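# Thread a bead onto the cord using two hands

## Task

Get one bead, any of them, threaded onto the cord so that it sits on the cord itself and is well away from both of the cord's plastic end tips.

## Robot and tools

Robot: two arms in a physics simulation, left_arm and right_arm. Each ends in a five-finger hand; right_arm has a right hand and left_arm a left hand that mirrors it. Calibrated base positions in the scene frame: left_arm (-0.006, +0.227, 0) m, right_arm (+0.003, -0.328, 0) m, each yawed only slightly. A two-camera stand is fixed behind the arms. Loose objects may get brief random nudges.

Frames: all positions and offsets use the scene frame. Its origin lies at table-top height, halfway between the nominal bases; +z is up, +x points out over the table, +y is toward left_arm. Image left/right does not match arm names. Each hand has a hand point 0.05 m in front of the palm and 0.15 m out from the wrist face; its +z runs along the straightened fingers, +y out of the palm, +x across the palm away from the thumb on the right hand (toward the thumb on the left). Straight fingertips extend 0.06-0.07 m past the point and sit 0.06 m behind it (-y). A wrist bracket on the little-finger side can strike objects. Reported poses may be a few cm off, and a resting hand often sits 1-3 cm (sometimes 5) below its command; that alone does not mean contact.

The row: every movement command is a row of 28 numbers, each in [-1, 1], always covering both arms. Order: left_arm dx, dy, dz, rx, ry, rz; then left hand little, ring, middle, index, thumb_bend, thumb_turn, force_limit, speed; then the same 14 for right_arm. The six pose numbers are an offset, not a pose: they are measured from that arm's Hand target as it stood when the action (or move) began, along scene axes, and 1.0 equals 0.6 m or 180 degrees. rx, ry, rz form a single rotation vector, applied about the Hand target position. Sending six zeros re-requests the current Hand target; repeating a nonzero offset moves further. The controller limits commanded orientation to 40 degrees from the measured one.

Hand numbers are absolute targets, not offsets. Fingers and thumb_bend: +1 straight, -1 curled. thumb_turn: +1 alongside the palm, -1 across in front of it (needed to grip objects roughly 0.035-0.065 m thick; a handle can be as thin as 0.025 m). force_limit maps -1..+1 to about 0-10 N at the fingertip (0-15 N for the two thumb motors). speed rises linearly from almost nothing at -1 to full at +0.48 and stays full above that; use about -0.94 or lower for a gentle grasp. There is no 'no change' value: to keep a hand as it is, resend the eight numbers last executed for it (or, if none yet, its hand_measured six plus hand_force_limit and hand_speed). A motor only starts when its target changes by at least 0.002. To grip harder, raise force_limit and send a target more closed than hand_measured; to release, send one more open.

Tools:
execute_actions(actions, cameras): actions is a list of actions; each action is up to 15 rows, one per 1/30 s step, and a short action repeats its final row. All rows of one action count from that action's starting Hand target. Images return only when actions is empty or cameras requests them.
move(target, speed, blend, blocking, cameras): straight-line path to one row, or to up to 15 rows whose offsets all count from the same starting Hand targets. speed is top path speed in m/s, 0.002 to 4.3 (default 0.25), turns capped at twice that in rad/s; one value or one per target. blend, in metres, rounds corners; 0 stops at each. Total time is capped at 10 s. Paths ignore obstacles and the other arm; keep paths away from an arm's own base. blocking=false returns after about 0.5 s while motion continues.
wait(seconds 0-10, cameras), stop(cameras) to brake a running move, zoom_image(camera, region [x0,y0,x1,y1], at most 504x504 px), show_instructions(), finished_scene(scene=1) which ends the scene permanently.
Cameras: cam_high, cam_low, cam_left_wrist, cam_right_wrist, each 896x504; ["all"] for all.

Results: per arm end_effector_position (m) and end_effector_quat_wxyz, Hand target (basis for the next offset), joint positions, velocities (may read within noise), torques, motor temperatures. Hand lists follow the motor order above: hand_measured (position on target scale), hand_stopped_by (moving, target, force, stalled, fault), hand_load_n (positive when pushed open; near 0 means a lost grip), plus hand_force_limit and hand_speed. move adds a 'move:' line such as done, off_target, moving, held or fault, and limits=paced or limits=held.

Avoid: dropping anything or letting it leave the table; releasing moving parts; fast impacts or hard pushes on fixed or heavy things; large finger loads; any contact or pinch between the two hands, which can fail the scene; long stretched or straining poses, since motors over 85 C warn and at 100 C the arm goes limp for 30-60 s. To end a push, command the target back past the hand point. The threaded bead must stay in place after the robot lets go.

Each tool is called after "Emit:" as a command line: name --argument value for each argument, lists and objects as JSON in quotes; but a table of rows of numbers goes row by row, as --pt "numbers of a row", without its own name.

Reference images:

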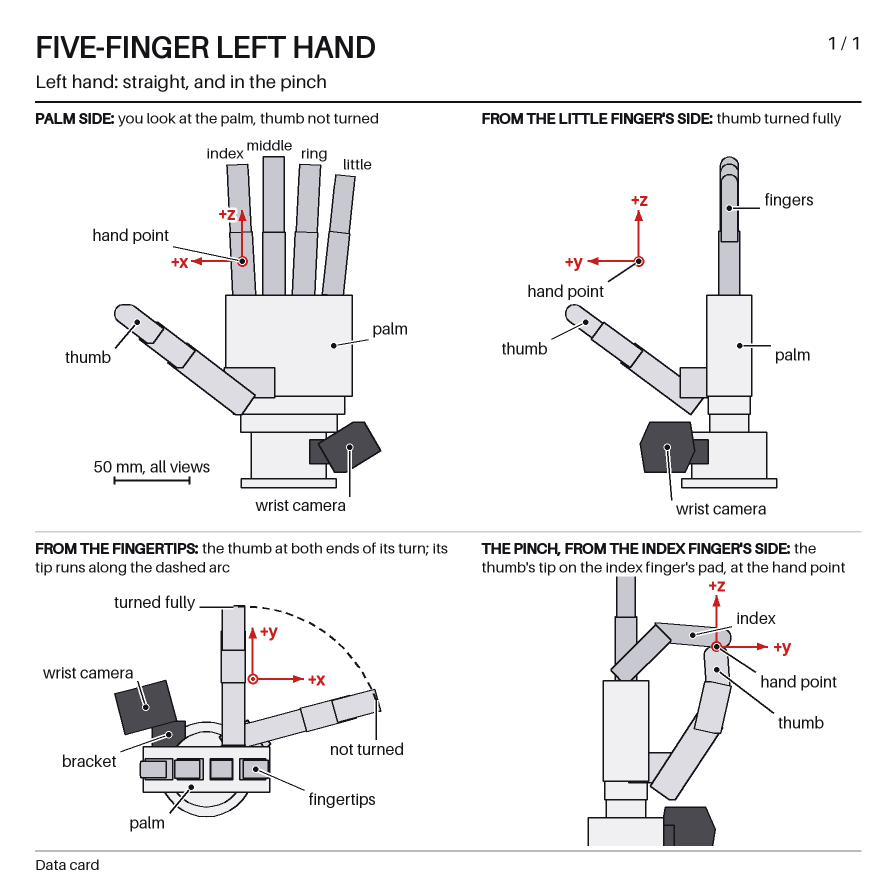

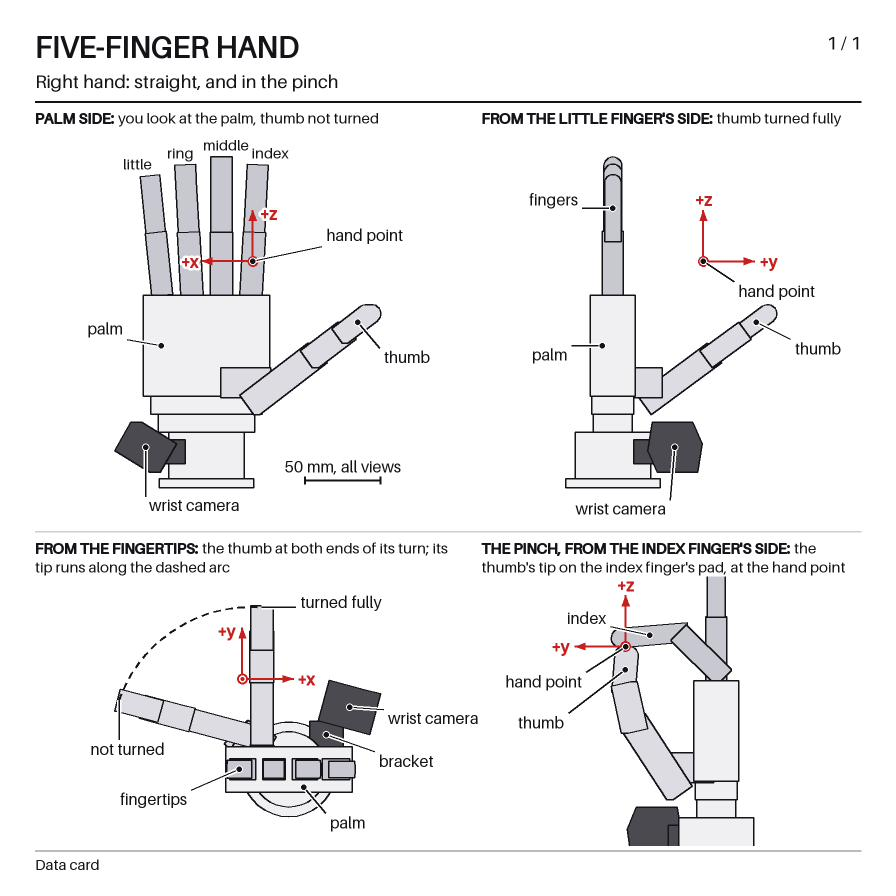

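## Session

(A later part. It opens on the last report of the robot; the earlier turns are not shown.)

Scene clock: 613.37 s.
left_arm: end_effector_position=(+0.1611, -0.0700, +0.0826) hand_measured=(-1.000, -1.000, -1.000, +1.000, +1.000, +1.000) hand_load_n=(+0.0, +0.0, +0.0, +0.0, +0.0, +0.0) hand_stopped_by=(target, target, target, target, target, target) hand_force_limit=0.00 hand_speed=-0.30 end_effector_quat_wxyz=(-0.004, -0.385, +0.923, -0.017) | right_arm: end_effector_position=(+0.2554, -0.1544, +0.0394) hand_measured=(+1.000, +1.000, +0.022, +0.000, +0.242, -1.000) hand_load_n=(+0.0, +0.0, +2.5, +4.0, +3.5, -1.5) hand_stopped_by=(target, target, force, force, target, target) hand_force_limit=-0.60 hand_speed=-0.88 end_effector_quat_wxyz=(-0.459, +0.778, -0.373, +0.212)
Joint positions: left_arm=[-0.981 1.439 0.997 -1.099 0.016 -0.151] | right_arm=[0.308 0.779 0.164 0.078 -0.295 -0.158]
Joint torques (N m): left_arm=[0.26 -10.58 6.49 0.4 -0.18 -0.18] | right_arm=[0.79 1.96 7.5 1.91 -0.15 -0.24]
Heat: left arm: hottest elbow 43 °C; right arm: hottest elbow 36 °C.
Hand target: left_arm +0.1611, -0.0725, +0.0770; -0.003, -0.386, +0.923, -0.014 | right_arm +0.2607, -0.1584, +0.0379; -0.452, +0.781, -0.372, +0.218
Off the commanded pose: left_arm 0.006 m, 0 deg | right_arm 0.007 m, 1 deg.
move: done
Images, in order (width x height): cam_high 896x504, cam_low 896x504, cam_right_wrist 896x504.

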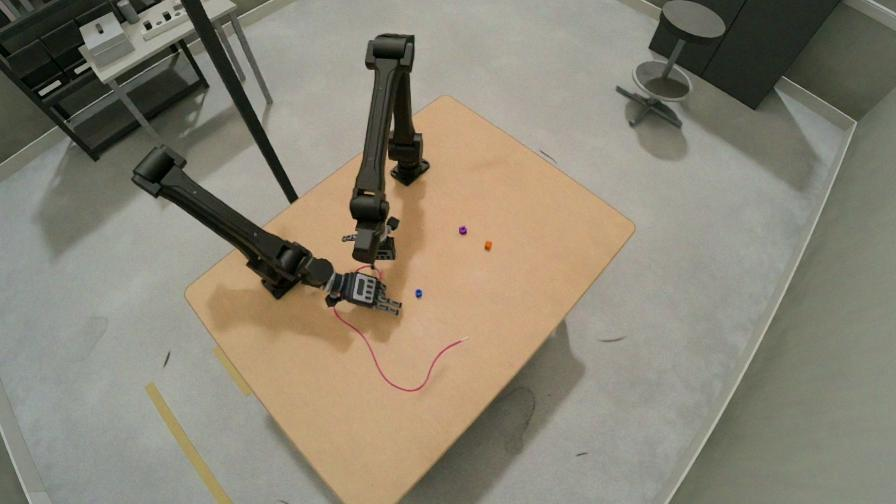

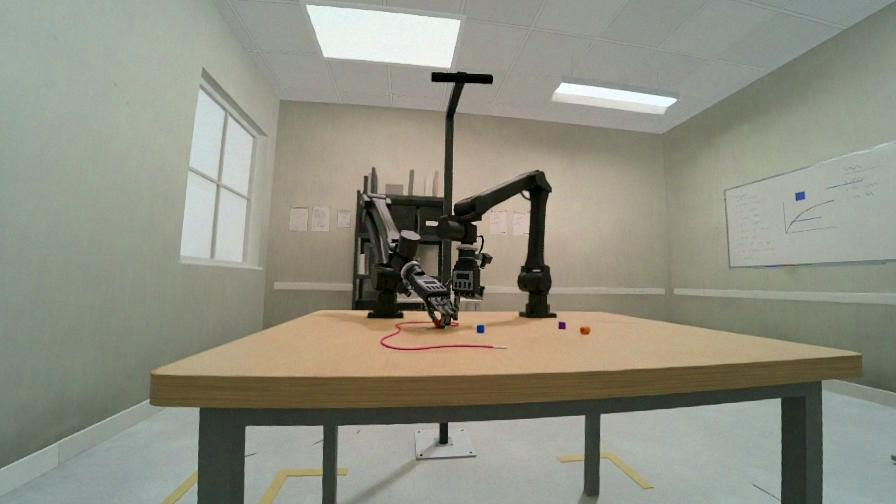

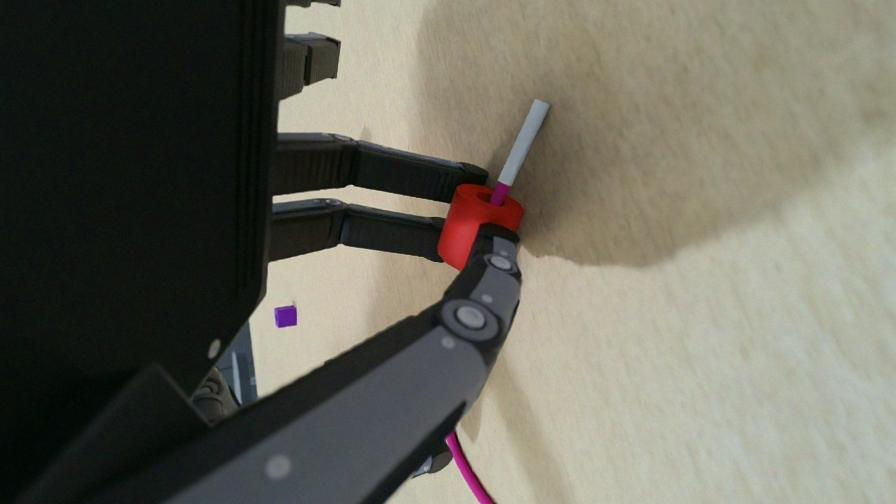

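Emit:
move --target '[-0.005,0.0185,0,0,0,0,-1,-1,-1,1,1,1,0,-0.3, 0,0,0,0,0,0,1,1,-0.15,-0.15,0.24,-1,-0.6,-0.88]' --cameras '["cam_high","cam_low"]' --speed 0.06

Emit:
zoom_image --camera "cam_high" --region '[340, 240, 400, 300]'

Emit:
zoom_image --camera "cam_low" --region '[420, 280, 490, 340]'

Scene clock: 620.13 s.
left_arm: end_effector_position=(+0.1561, -0.0633, +0.0770) hand_measured=(-1.000, -1.000, -1.000, +1.000, +1.000, +1.000) hand_load_n=(+0.0, +0.0, +0.0, +0.0, -0.5, +0.0) hand_stopped_by=(target, target, target, target, target, target) hand_force_limit=0.00 hand_speed=-0.30 end_effector_quat_wxyz=(-0.006, -0.385, +0.923, -0.007) | right_arm: end_effector_position=(+0.2554, -0.1544, +0.0394) hand_measured=(+1.000, +1.000, +0.022, +0.000, +0.242, -1.000) hand_load_n=(+0.0, +0.0, +2.5, +4.0, +3.5, -1.0) hand_stopped_by=(target, target, force, force, target, target) hand_force_limit=-0.60 hand_speed=-0.88 end_effector_quat_wxyz=(-0.459, +0.778, -0.373, +0.212)
Joint positions: left_arm=[-0.981 1.439 0.978 -1.099 0.016 -0.151] | right_arm=[0.308 0.779 0.164 0.078 -0.295 -0.158]
Joint torques (N m): left_arm=[1.08 -12.63 5.74 0.43 -0.18 -0.07] | right_arm=[0.85 1.55 7.5 1.87 -0.16 -0.22]
Heat: left arm: hottest elbow 43 °C; right arm: hottest elbow 36 °C.
Hand target: left_arm +0.1580, -0.0614, +0.0770; -0.003, -0.386, +0.923, -0.014 | right_arm +0.2607, -0.1584, +0.0379; -0.452, +0.781, -0.372, +0.218
Off the commanded pose: left_arm 0.003 m, 1 deg | right_arm 0.007 m, 1 deg.
move: done
Images, in order (width x height): cam_high 896x504, cam_low 896x504.

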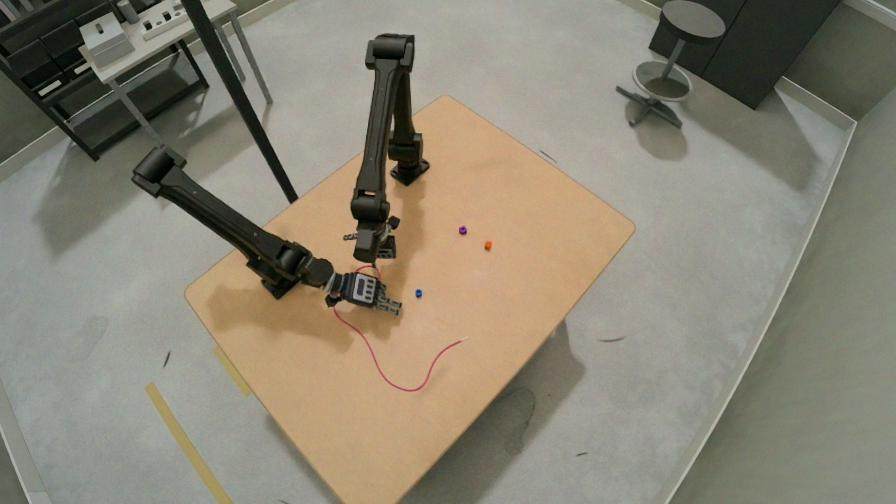

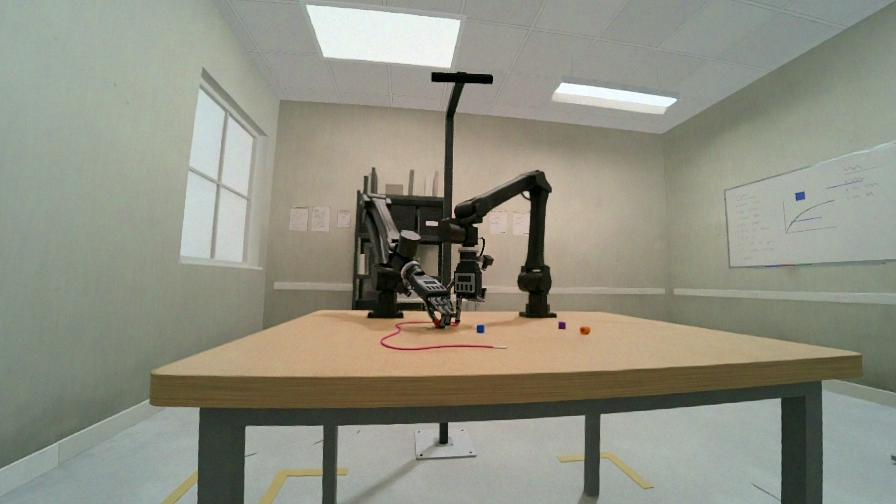

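Scaled by 8.400 from the camera's 896x504 image, which has a finer 1280x720 frame.

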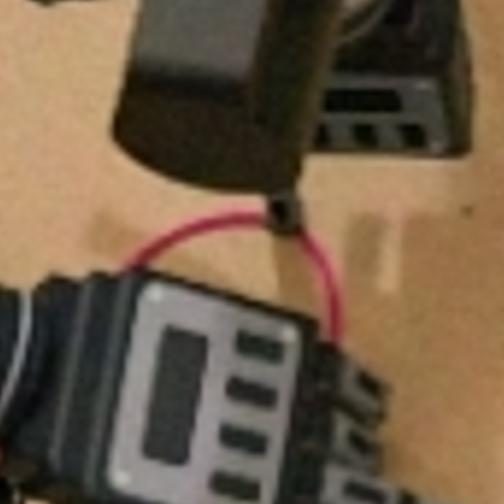

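Scaled by 7.200 from the camera's 896x504 image, which has a finer 1280x720 frame.

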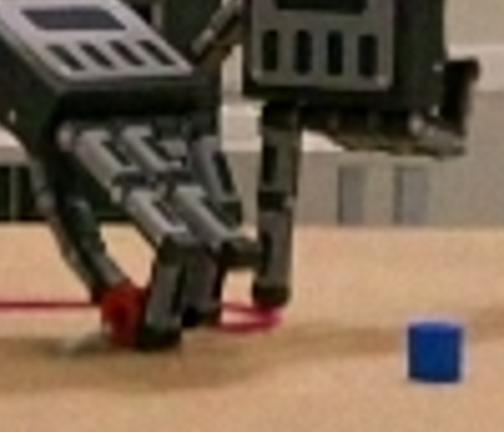

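Emit:
move --target '[0.0,0.004,-0.035,0,0,0,-1,-1,-1,1,1,1,0,-0.3, 0,0,0,0,0,0,1,1,-0.15,-0.15,0.24,-1,-0.6,-0.88]' --cameras '["cam_high","cam_low"]' --speed 0.04

Emit:
zoom_image --camera "cam_high" --region '[340, 240, 400, 300]'

Emit:
zoom_image --camera "cam_low" --region '[420, 280, 490, 340]'

Scene clock: 627.83 s.
left_arm: end_effector_position=(+0.1583, -0.0712, +0.0721) hand_measured=(-1.000, -1.000, -1.000, +1.000, +1.000, +1.000) hand_load_n=(+0.0, +0.0, +0.0, -1.0, +0.0, +0.0) hand_stopped_by=(target, target, target, target, target, target) hand_force_limit=0.00 hand_speed=-0.30 end_effector_quat_wxyz=(-0.008, -0.384, +0.923, -0.032) | right_arm: end_effector_position=(+0.2554, -0.1544, +0.0394) hand_measured=(+1.000, +1.000, +0.022, +0.000, +0.242, -1.000) hand_load_n=(+0.0, +0.0, +3.0, +4.0, +3.5, -1.5) hand_stopped_by=(target, target, force, force, target, target) hand_force_limit=-0.60 hand_speed=-0.88 end_effector_quat_wxyz=(-0.459, +0.778, -0.373, +0.212)
Joint positions: left_arm=[-0.981 1.43 0.959 -1.041 0.032 -0.15] | right_arm=[0.308 0.779 0.164 0.078 -0.295 -0.158]
Joint torques (N m): left_arm=[1.26 -10.05 4.33 0.64 -0.73 -0.05] | right_arm=[0.56 1.67 7.49 1.89 -0.14 -0.23]
Heat: left arm: hottest elbow 42 °C; right arm: hottest elbow 36 °C.
Hand target: left_arm +0.1581, -0.0590, +0.0560; -0.003, -0.386, +0.923, -0.014 | right_arm +0.2607, -0.1584, +0.0379; -0.452, +0.781, -0.372, +0.218
Off the commanded pose: left_arm 0.020 m, 2 deg | right_arm 0.007 m, 1 deg.
move: off_target (left_arm)
Images, in order (width x height): cam_high 896x504, cam_low 896x504.

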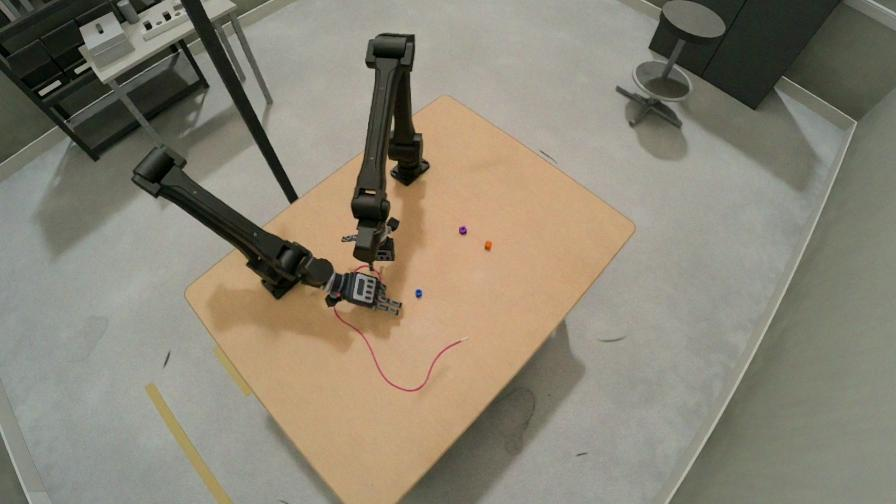

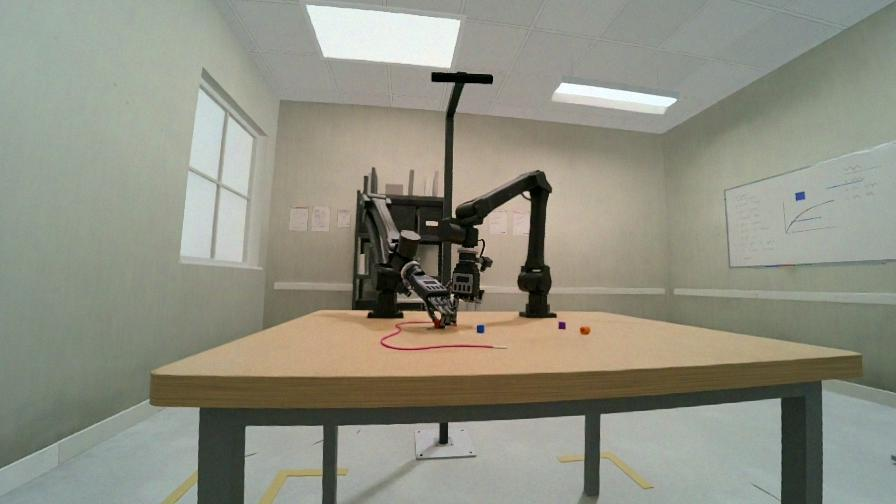

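Scaled by 8.400 from the camera's 896x504 image, which has a finer 1280x720 frame.

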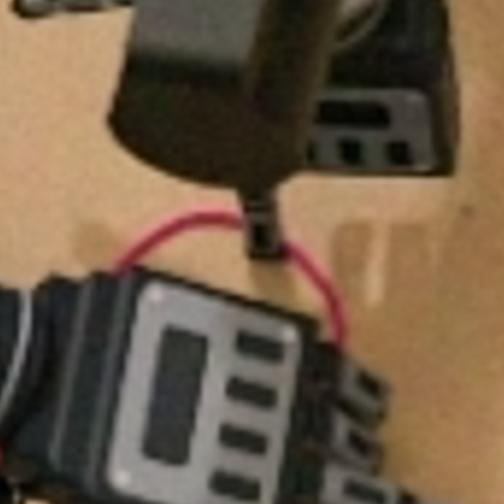

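Scaled by 7.200 from the camera's 896x504 image, which has a finer 1280x720 frame.

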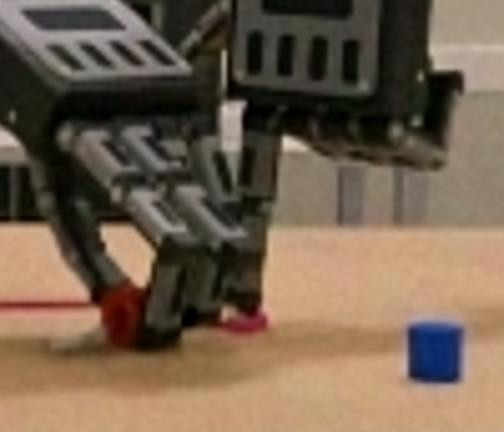

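Emit:
move --target '[0.0,0,0,0,0,0,-1,-1,-1,1,1,1,0,-0.3, -0.036,0.042,0,0,0,0,1,1,-0.15,-0.15,0.24,-1,-0.6,-0.88]' --cameras '["cam_high","cam_low","cam_right_wrist"]' --speed 0.04

Emit:
zoom_image --camera "cam_high" --region '[340, 240, 400, 300]'

Scene clock: 635.90 s.
left_arm: end_effector_position=(+0.1583, -0.0712, +0.0721) hand_measured=(-1.000, -1.000, -1.000, +1.000, +1.000, +1.000) hand_load_n=(+0.0, +0.0, +0.0, -0.5, -0.5, +0.0) hand_stopped_by=(target, target, target, target, target, target) hand_force_limit=0.00 hand_speed=-0.30 end_effector_quat_wxyz=(-0.008, -0.384, +0.923, -0.032) | right_arm: end_effector_position=(+0.2471, -0.1333, +0.0436) hand_measured=(+1.000, +1.000, +0.022, +0.000, +0.242, -1.000) hand_load_n=(+0.0, +0.0, +2.5, +3.5, +4.5, -1.5) hand_stopped_by=(target, target, force, force, target, target) hand_force_limit=-0.60 hand_speed=-0.88 end_effector_quat_wxyz=(-0.455, +0.779, -0.368, +0.227)
Joint positions: left_arm=[-0.981 1.43 0.959 -1.041 0.032 -0.15] | right_arm=[0.466 0.753 0.164 0.079 -0.139 -0.099]
Joint torques (N m): left_arm=[1.26 -10.11 4.34 0.59 -0.73 -0.06] | right_arm=[2.55 -0.67 6.26 1.43 -0.02 0.14]
Heat: left arm: hottest elbow 41 °C; right arm: hottest elbow 36 °C.
Hand target: left_arm +0.1581, -0.0590, +0.0560; -0.003, -0.386, +0.923, -0.014 | right_arm +0.2392, -0.1332, +0.0378; -0.452, +0.781, -0.372, +0.218
Off the commanded pose: left_arm 0.020 m, 2 deg | right_arm 0.010 m, 1 deg.
move: off_target (left_arm)
Images, in order (width x height): cam_high 896x504, cam_low 896x504, cam_right_wrist 896x504.

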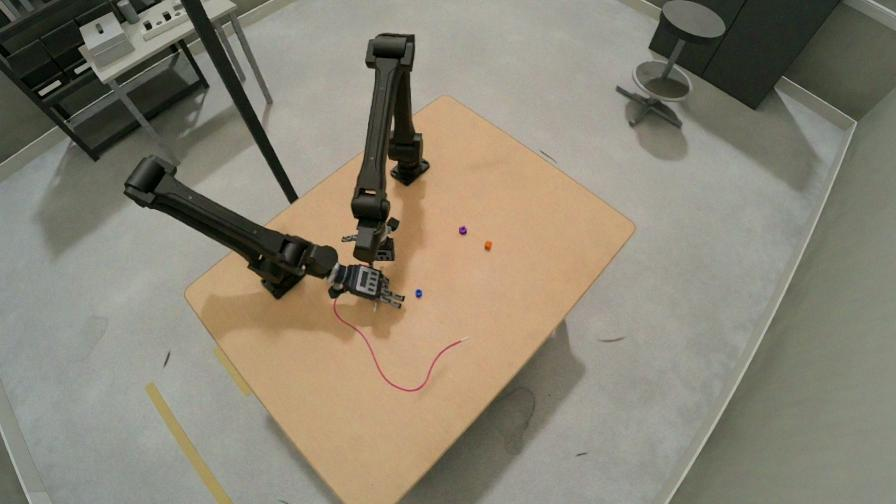

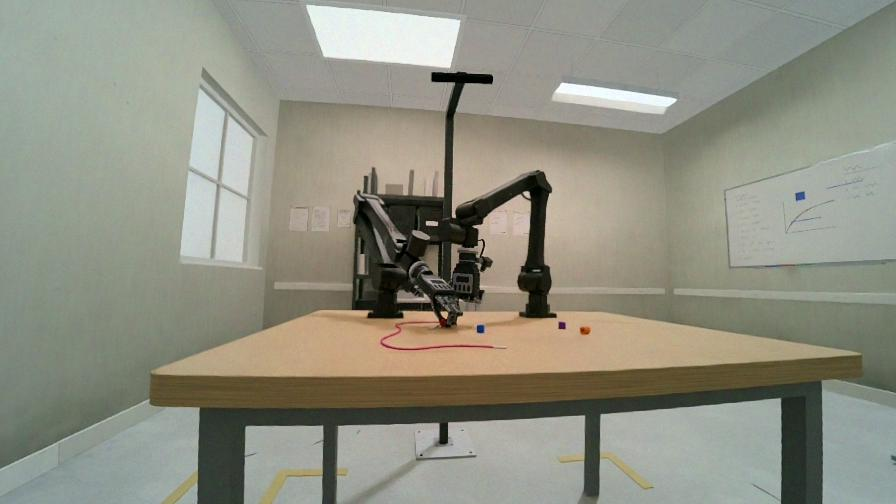

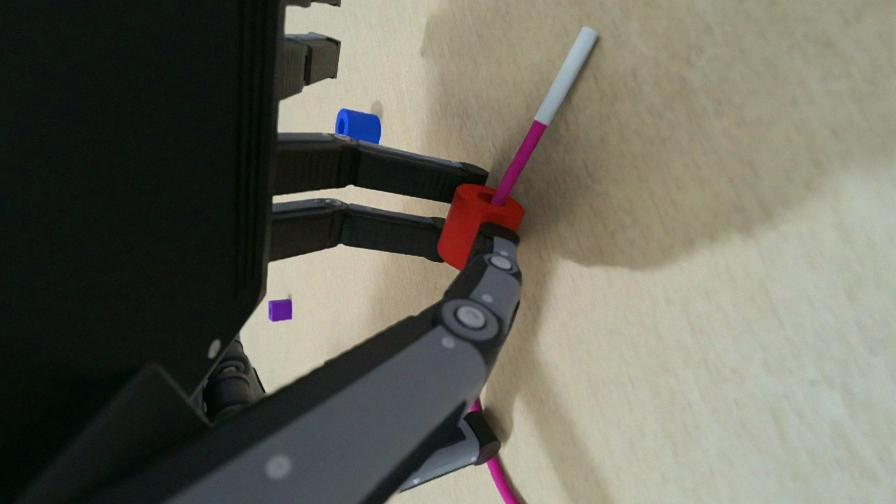

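Scaled by 8.400 from the camera's 896x504 image, which has a finer 1280x720 frame.

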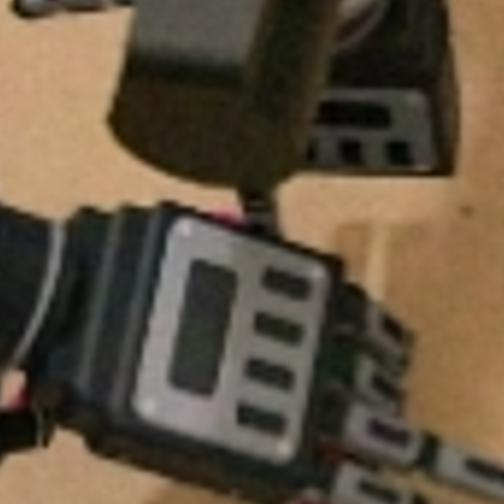

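Emit:
move --target '[0.0,0,0,0,0,0,-1,-1,-1,1,1,1,0,-0.3, -0.02,0.023,0,0,0,0,1,1,-0.15,-0.15,0.24,-1,-0.6,-0.88]' --cameras '["cam_high","cam_low","cam_right_wrist"]' --speed 0.04

Emit:
zoom_image --camera "cam_high" --region '[340, 240, 400, 300]'

Emit:
zoom_image --camera "cam_low" --region '[420, 280, 490, 340]'

Scene clock: 643.13 s.
left_arm: end_effector_position=(+0.1583, -0.0712, +0.0721) hand_measured=(-1.000, -1.000, -1.000, +1.000, +1.000, +1.000) hand_load_n=(+0.0, +0.0, +0.0, -0.5, +0.0, +0.0) hand_stopped_by=(target, target, target, target, target, target) hand_force_limit=0.00 hand_speed=-0.30 end_effector_quat_wxyz=(-0.008, -0.384, +0.923, -0.032) | right_arm: end_effector_position=(+0.2367, -0.1176, +0.0466) hand_measured=(+1.000, +1.000, +0.022, +0.000, +0.242, -1.000) hand_load_n=(+0.0, -0.5, +2.5, +3.5, +4.5, -2.0) hand_stopped_by=(target, target, force, force, target, target) hand_force_limit=-0.60 hand_speed=-0.88 end_effector_quat_wxyz=(-0.457, +0.777, -0.367, +0.227)
Joint positions: left_arm=[-0.981 1.43 0.959 -1.041 0.032 -0.15] | right_arm=[0.573 0.736 0.164 0.072 -0.046 -0.045]
Joint torques (N m): left_arm=[1.38 -9.99 4.33 0.62 -0.72 -0.06] | right_arm=[2.78 -0.5 5.93 1.4 0.03 0.09]
Heat: left arm: hottest elbow 40 °C; right arm: hottest elbow 36 °C.
Hand target: left_arm +0.1581, -0.0590, +0.0560; -0.003, -0.386, +0.923, -0.014 | right_arm +0.2272, -0.1194, +0.0379; -0.452, +0.781, -0.371, +0.218
Off the commanded pose: left_arm 0.020 m, 2 deg | right_arm 0.013 m, 1 deg.
move: off_target (left_arm, right_arm)
Images, in order (width x height): cam_high 896x504, cam_low 896x504, cam_right_wrist 896x504.

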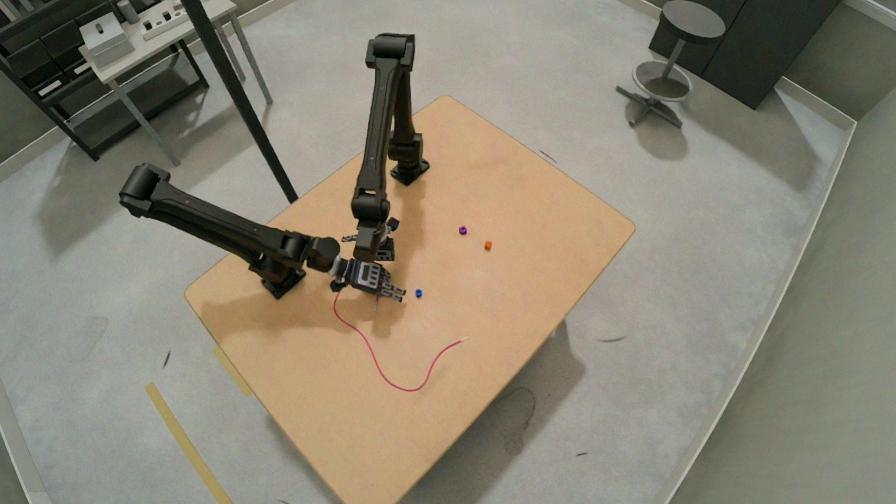

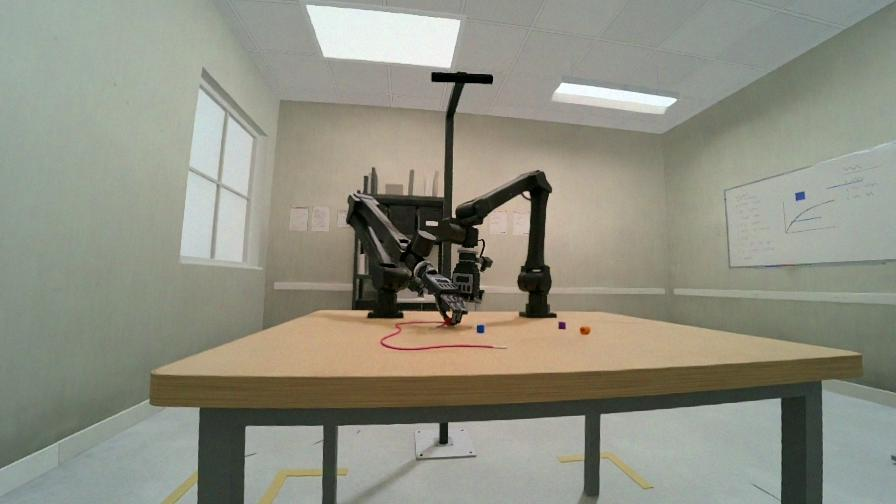

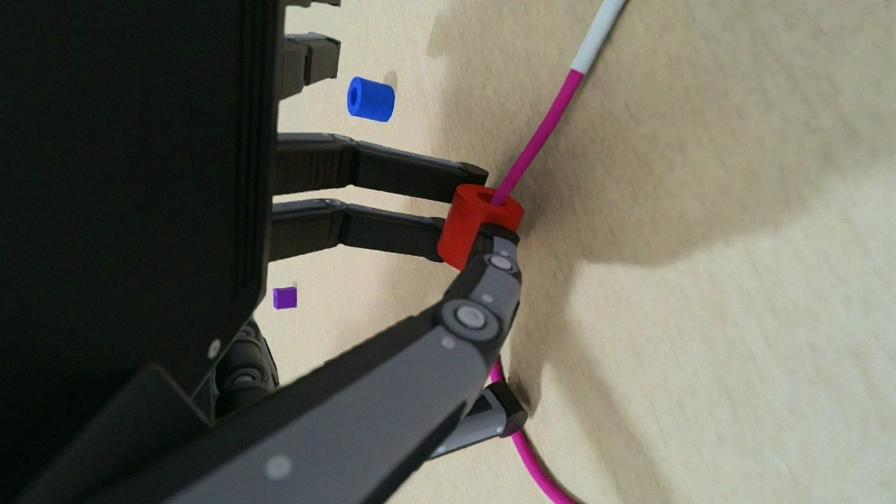

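Scaled by 8.400 from the camera's 896x504 image, which has a finer 1280x720 frame.

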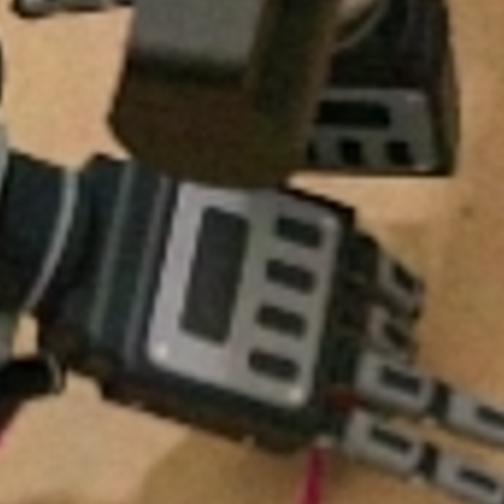

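Scaled by 7.200 from the camera's 896x504 image, which has a finer 1280x720 frame.

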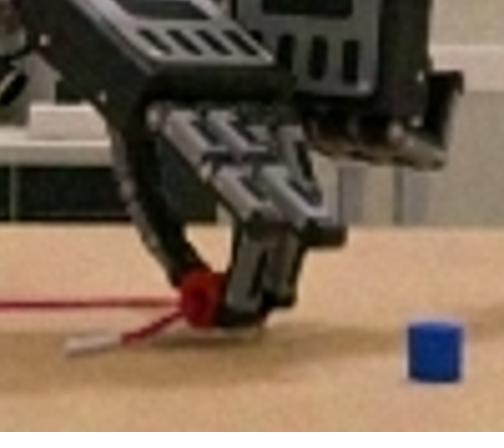

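Emit:
move --pt "0.0 0 0 0 0 0 -1 -1 -1 1 1 1 0 -0.3 0 0 -0.006 0 0 0 1 1 -0.15 -0.15 0.24 -1 -0.6 -0.88" --pt "0.0 0 0 0 0 0 -1 -1 -1 1 1 1 0 -0.3 0 0 -0.006 0 0 0 1 1 0.5 0.5 0.3 -1 -0.6 -0.8" --cameras '["cam_high","cam_low","cam_right_wrist"]' --speed 0.04

Emit:
zoom_image --camera "cam_right_wrist" --region '[380, 60, 620, 300]'

Scene clock: 658.10 s.
left_arm: end_effector_position=(+0.1583, -0.0712, +0.0721) hand_measured=(-1.000, -1.000, -1.000, +1.000, +1.000, +1.000) hand_load_n=(+0.0, +0.0, +0.0, -1.0, +0.0, +0.0) hand_stopped_by=(target, target, target, target, target, target) hand_force_limit=0.00 hand_speed=-0.30 end_effector_quat_wxyz=(-0.008, -0.384, +0.923, -0.032) | right_arm: end_effector_position=(+0.2340, -0.1194, +0.0422) hand_measured=(+1.000, +1.000, +0.500, +0.500, +0.300, -1.000) hand_load_n=(+0.0, +0.0, +0.0, +0.0, +0.0, +0.0) hand_stopped_by=(target, target, target, target, target, target) hand_force_limit=-0.60 hand_speed=-0.80 end_effector_quat_wxyz=(-0.454, +0.779, -0.369, +0.225)
Joint positions: left_arm=[-0.981 1.43 0.959 -1.041 0.032 -0.15] | right_arm=[0.573 0.736 0.156 0.072 -0.046 -0.044]
Joint torques (N m): left_arm=[1.38 -9.93 4.36 0.66 -0.71 -0.07] | right_arm=[2.78 0.21 6 2.14 0.01 0.13]
Motor temperatures (°C): left_arm=[24 31 38 27 24 26] | right_arm=[25 26 36 23 25 25]
Heat: left arm: hottest elbow 38 °C; right arm: hottest elbow 36 °C.
Hand target: left_arm +0.1581, -0.0590, +0.0560; -0.003, -0.386, +0.923, -0.014 | right_arm +0.2272, -0.1193, +0.0344; -0.452, +0.781, -0.371, +0.218
Off the commanded pose: left_arm 0.020 m, 2 deg | right_arm 0.010 m, 1 deg.
move: off_target (left_arm)
Images, in order (width x height): cam_high 896x504, cam_low 896x504, cam_right_wrist 896x504.

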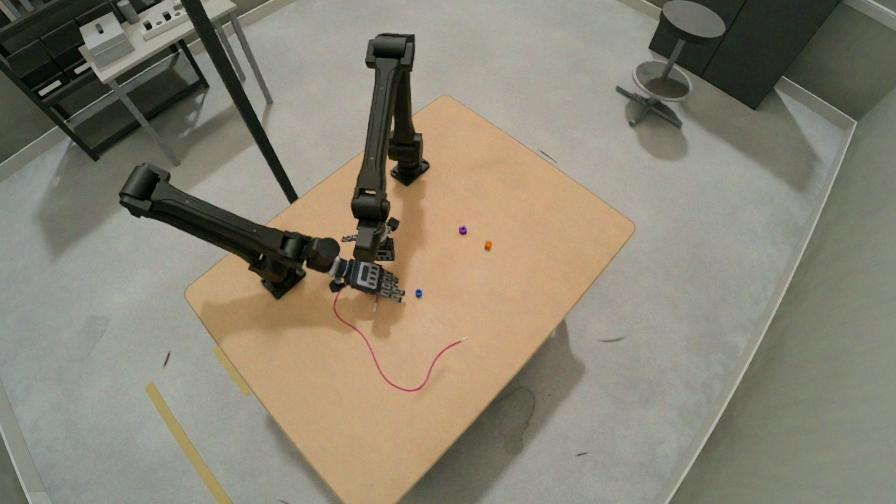

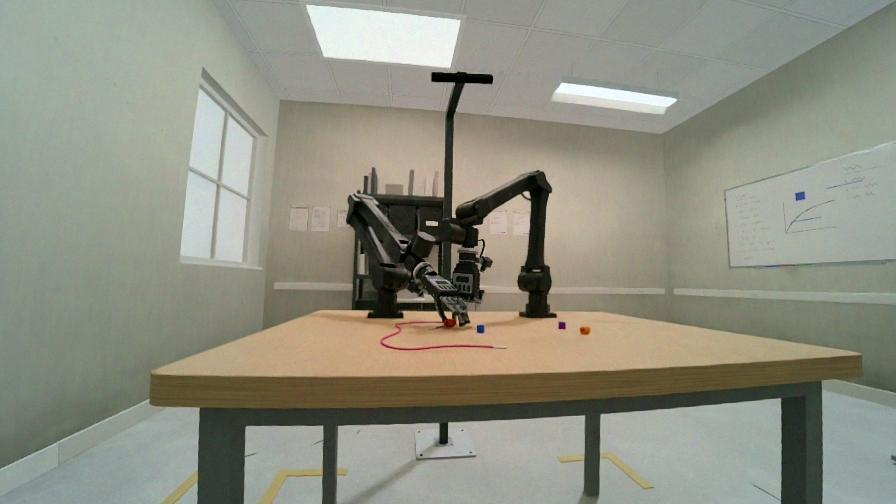

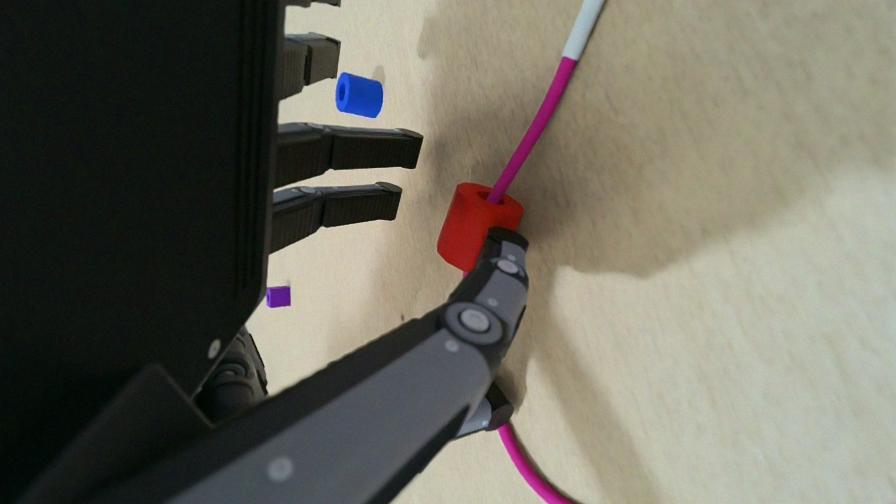

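Scaled by 2.100 from the camera's 896x504 image, which has a finer 1280x720 frame.

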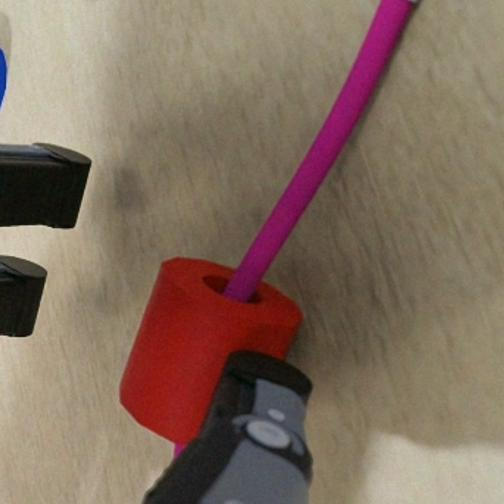

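Emit:
move --pt "0.0 0 0 0 0 0 -1 -1 -1 1 1 1 0 -0.3 -0.013 -0.0105 0 0 0 0 1 1 0.5 0.5 0.3 -1 -0.6 -0.8" --pt "0.0 0 0 0 0 0 -1 -1 -1 1 1 1 0 -0.3 -0.013 -0.0105 0.15 0 0 0 1 1 0.5 0.5 0.3 -1 -0.6 -0.8" --cameras '["cam_high","cam_low","cam_right_wrist"]' --speed 0.05

Emit:
zoom_image --camera "cam_right_wrist" --region '[400, 100, 740, 440]'

Scene clock: 666.67 s.
left_arm: end_effector_position=(+0.1583, -0.0712, +0.0721) hand_measured=(-1.000, -1.000, -1.000, +1.000, +1.000, +1.000) hand_load_n=(+0.0, +0.0, +0.0, -1.0, +0.0, +0.0) hand_stopped_by=(target, target, target, target, target, target) hand_force_limit=0.00 hand_speed=-0.30 end_effector_quat_wxyz=(-0.008, -0.384, +0.923, -0.032) | right_arm: end_effector_position=(+0.2106, -0.1360, +0.0901) hand_measured=(+1.000, +1.000, +0.500, +0.500, +0.300, -1.000) hand_load_n=(+0.0, -0.5, +0.0, -0.5, +0.0, +0.0) hand_stopped_by=(target, target, target, target, target, target) hand_force_limit=-0.60 hand_speed=-0.80 end_effector_quat_wxyz=(-0.429, +0.794, -0.377, +0.211)
Joint positions: left_arm=[-0.981 1.43 0.959 -1.041 0.032 -0.15] | right_arm=[0.573 0.476 0.271 -0.37 -0.046 -0.044]
Joint torques (N m): left_arm=[1.44 -10.11 4.33 0.61 -0.72 -0.06] | right_arm=[2.55 0.91 12.08 1.43 -0.13 0.12]
Heat: left arm: hottest elbow 38 °C; right arm: hottest elbow 37 °C.
Hand target: left_arm +0.1581, -0.0590, +0.0560; -0.003, -0.386, +0.923, -0.014 | right_arm +0.2193, -0.1257, +0.1243; -0.452, +0.781, -0.372, +0.218
Off the commanded pose: left_arm 0.020 m, 2 deg | right_arm 0.037 m, 3 deg.
move: off_target (left_arm, right_arm)
Images, in order (width x height): cam_high 896x504, cam_low 896x504, cam_right_wrist 896x504.

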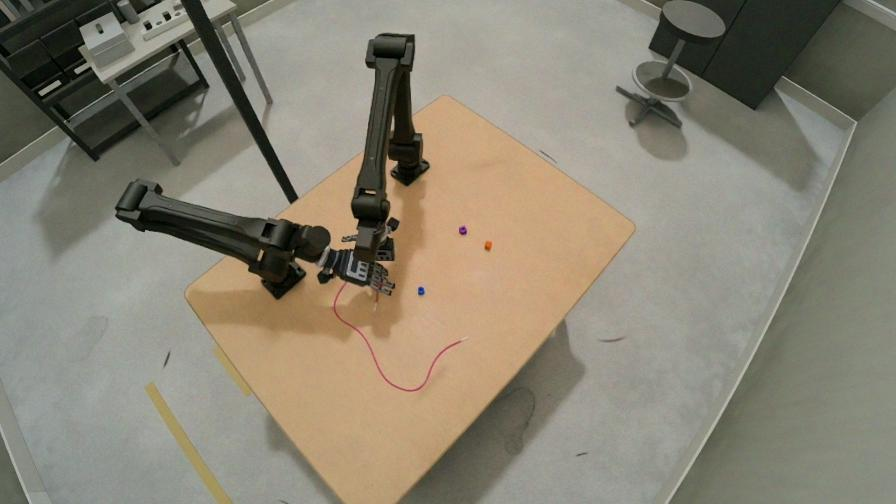

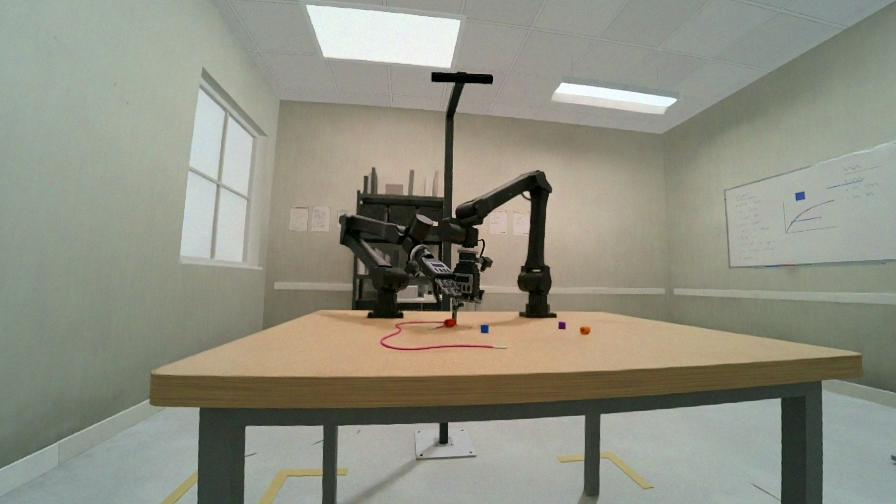

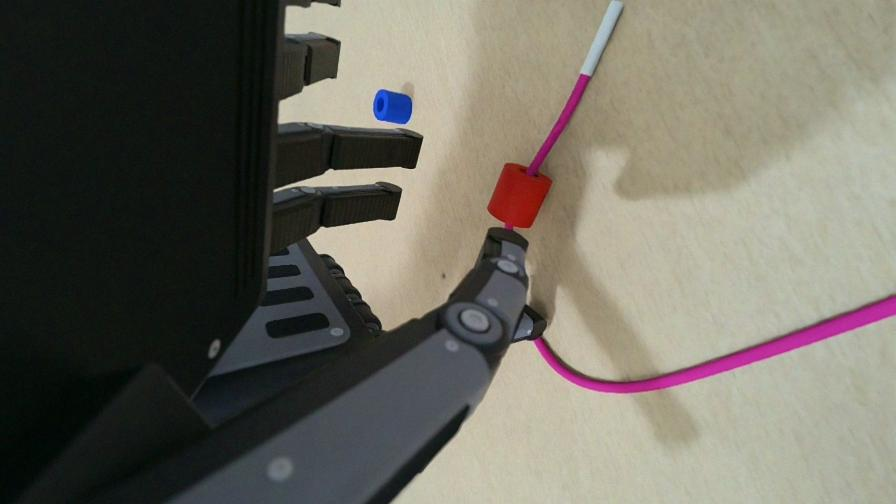

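Scaled by 1.482 from the camera's 896x504 image, which has a finer 1280x720 frame.

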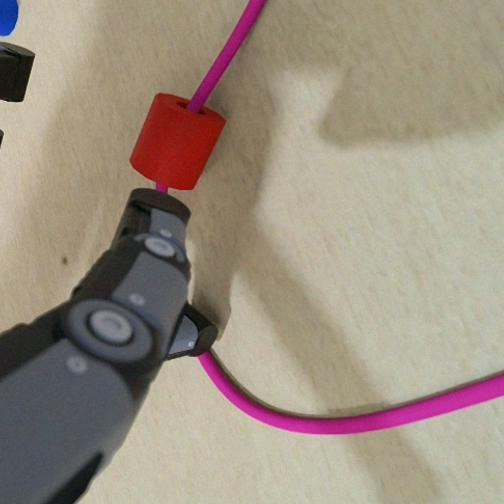

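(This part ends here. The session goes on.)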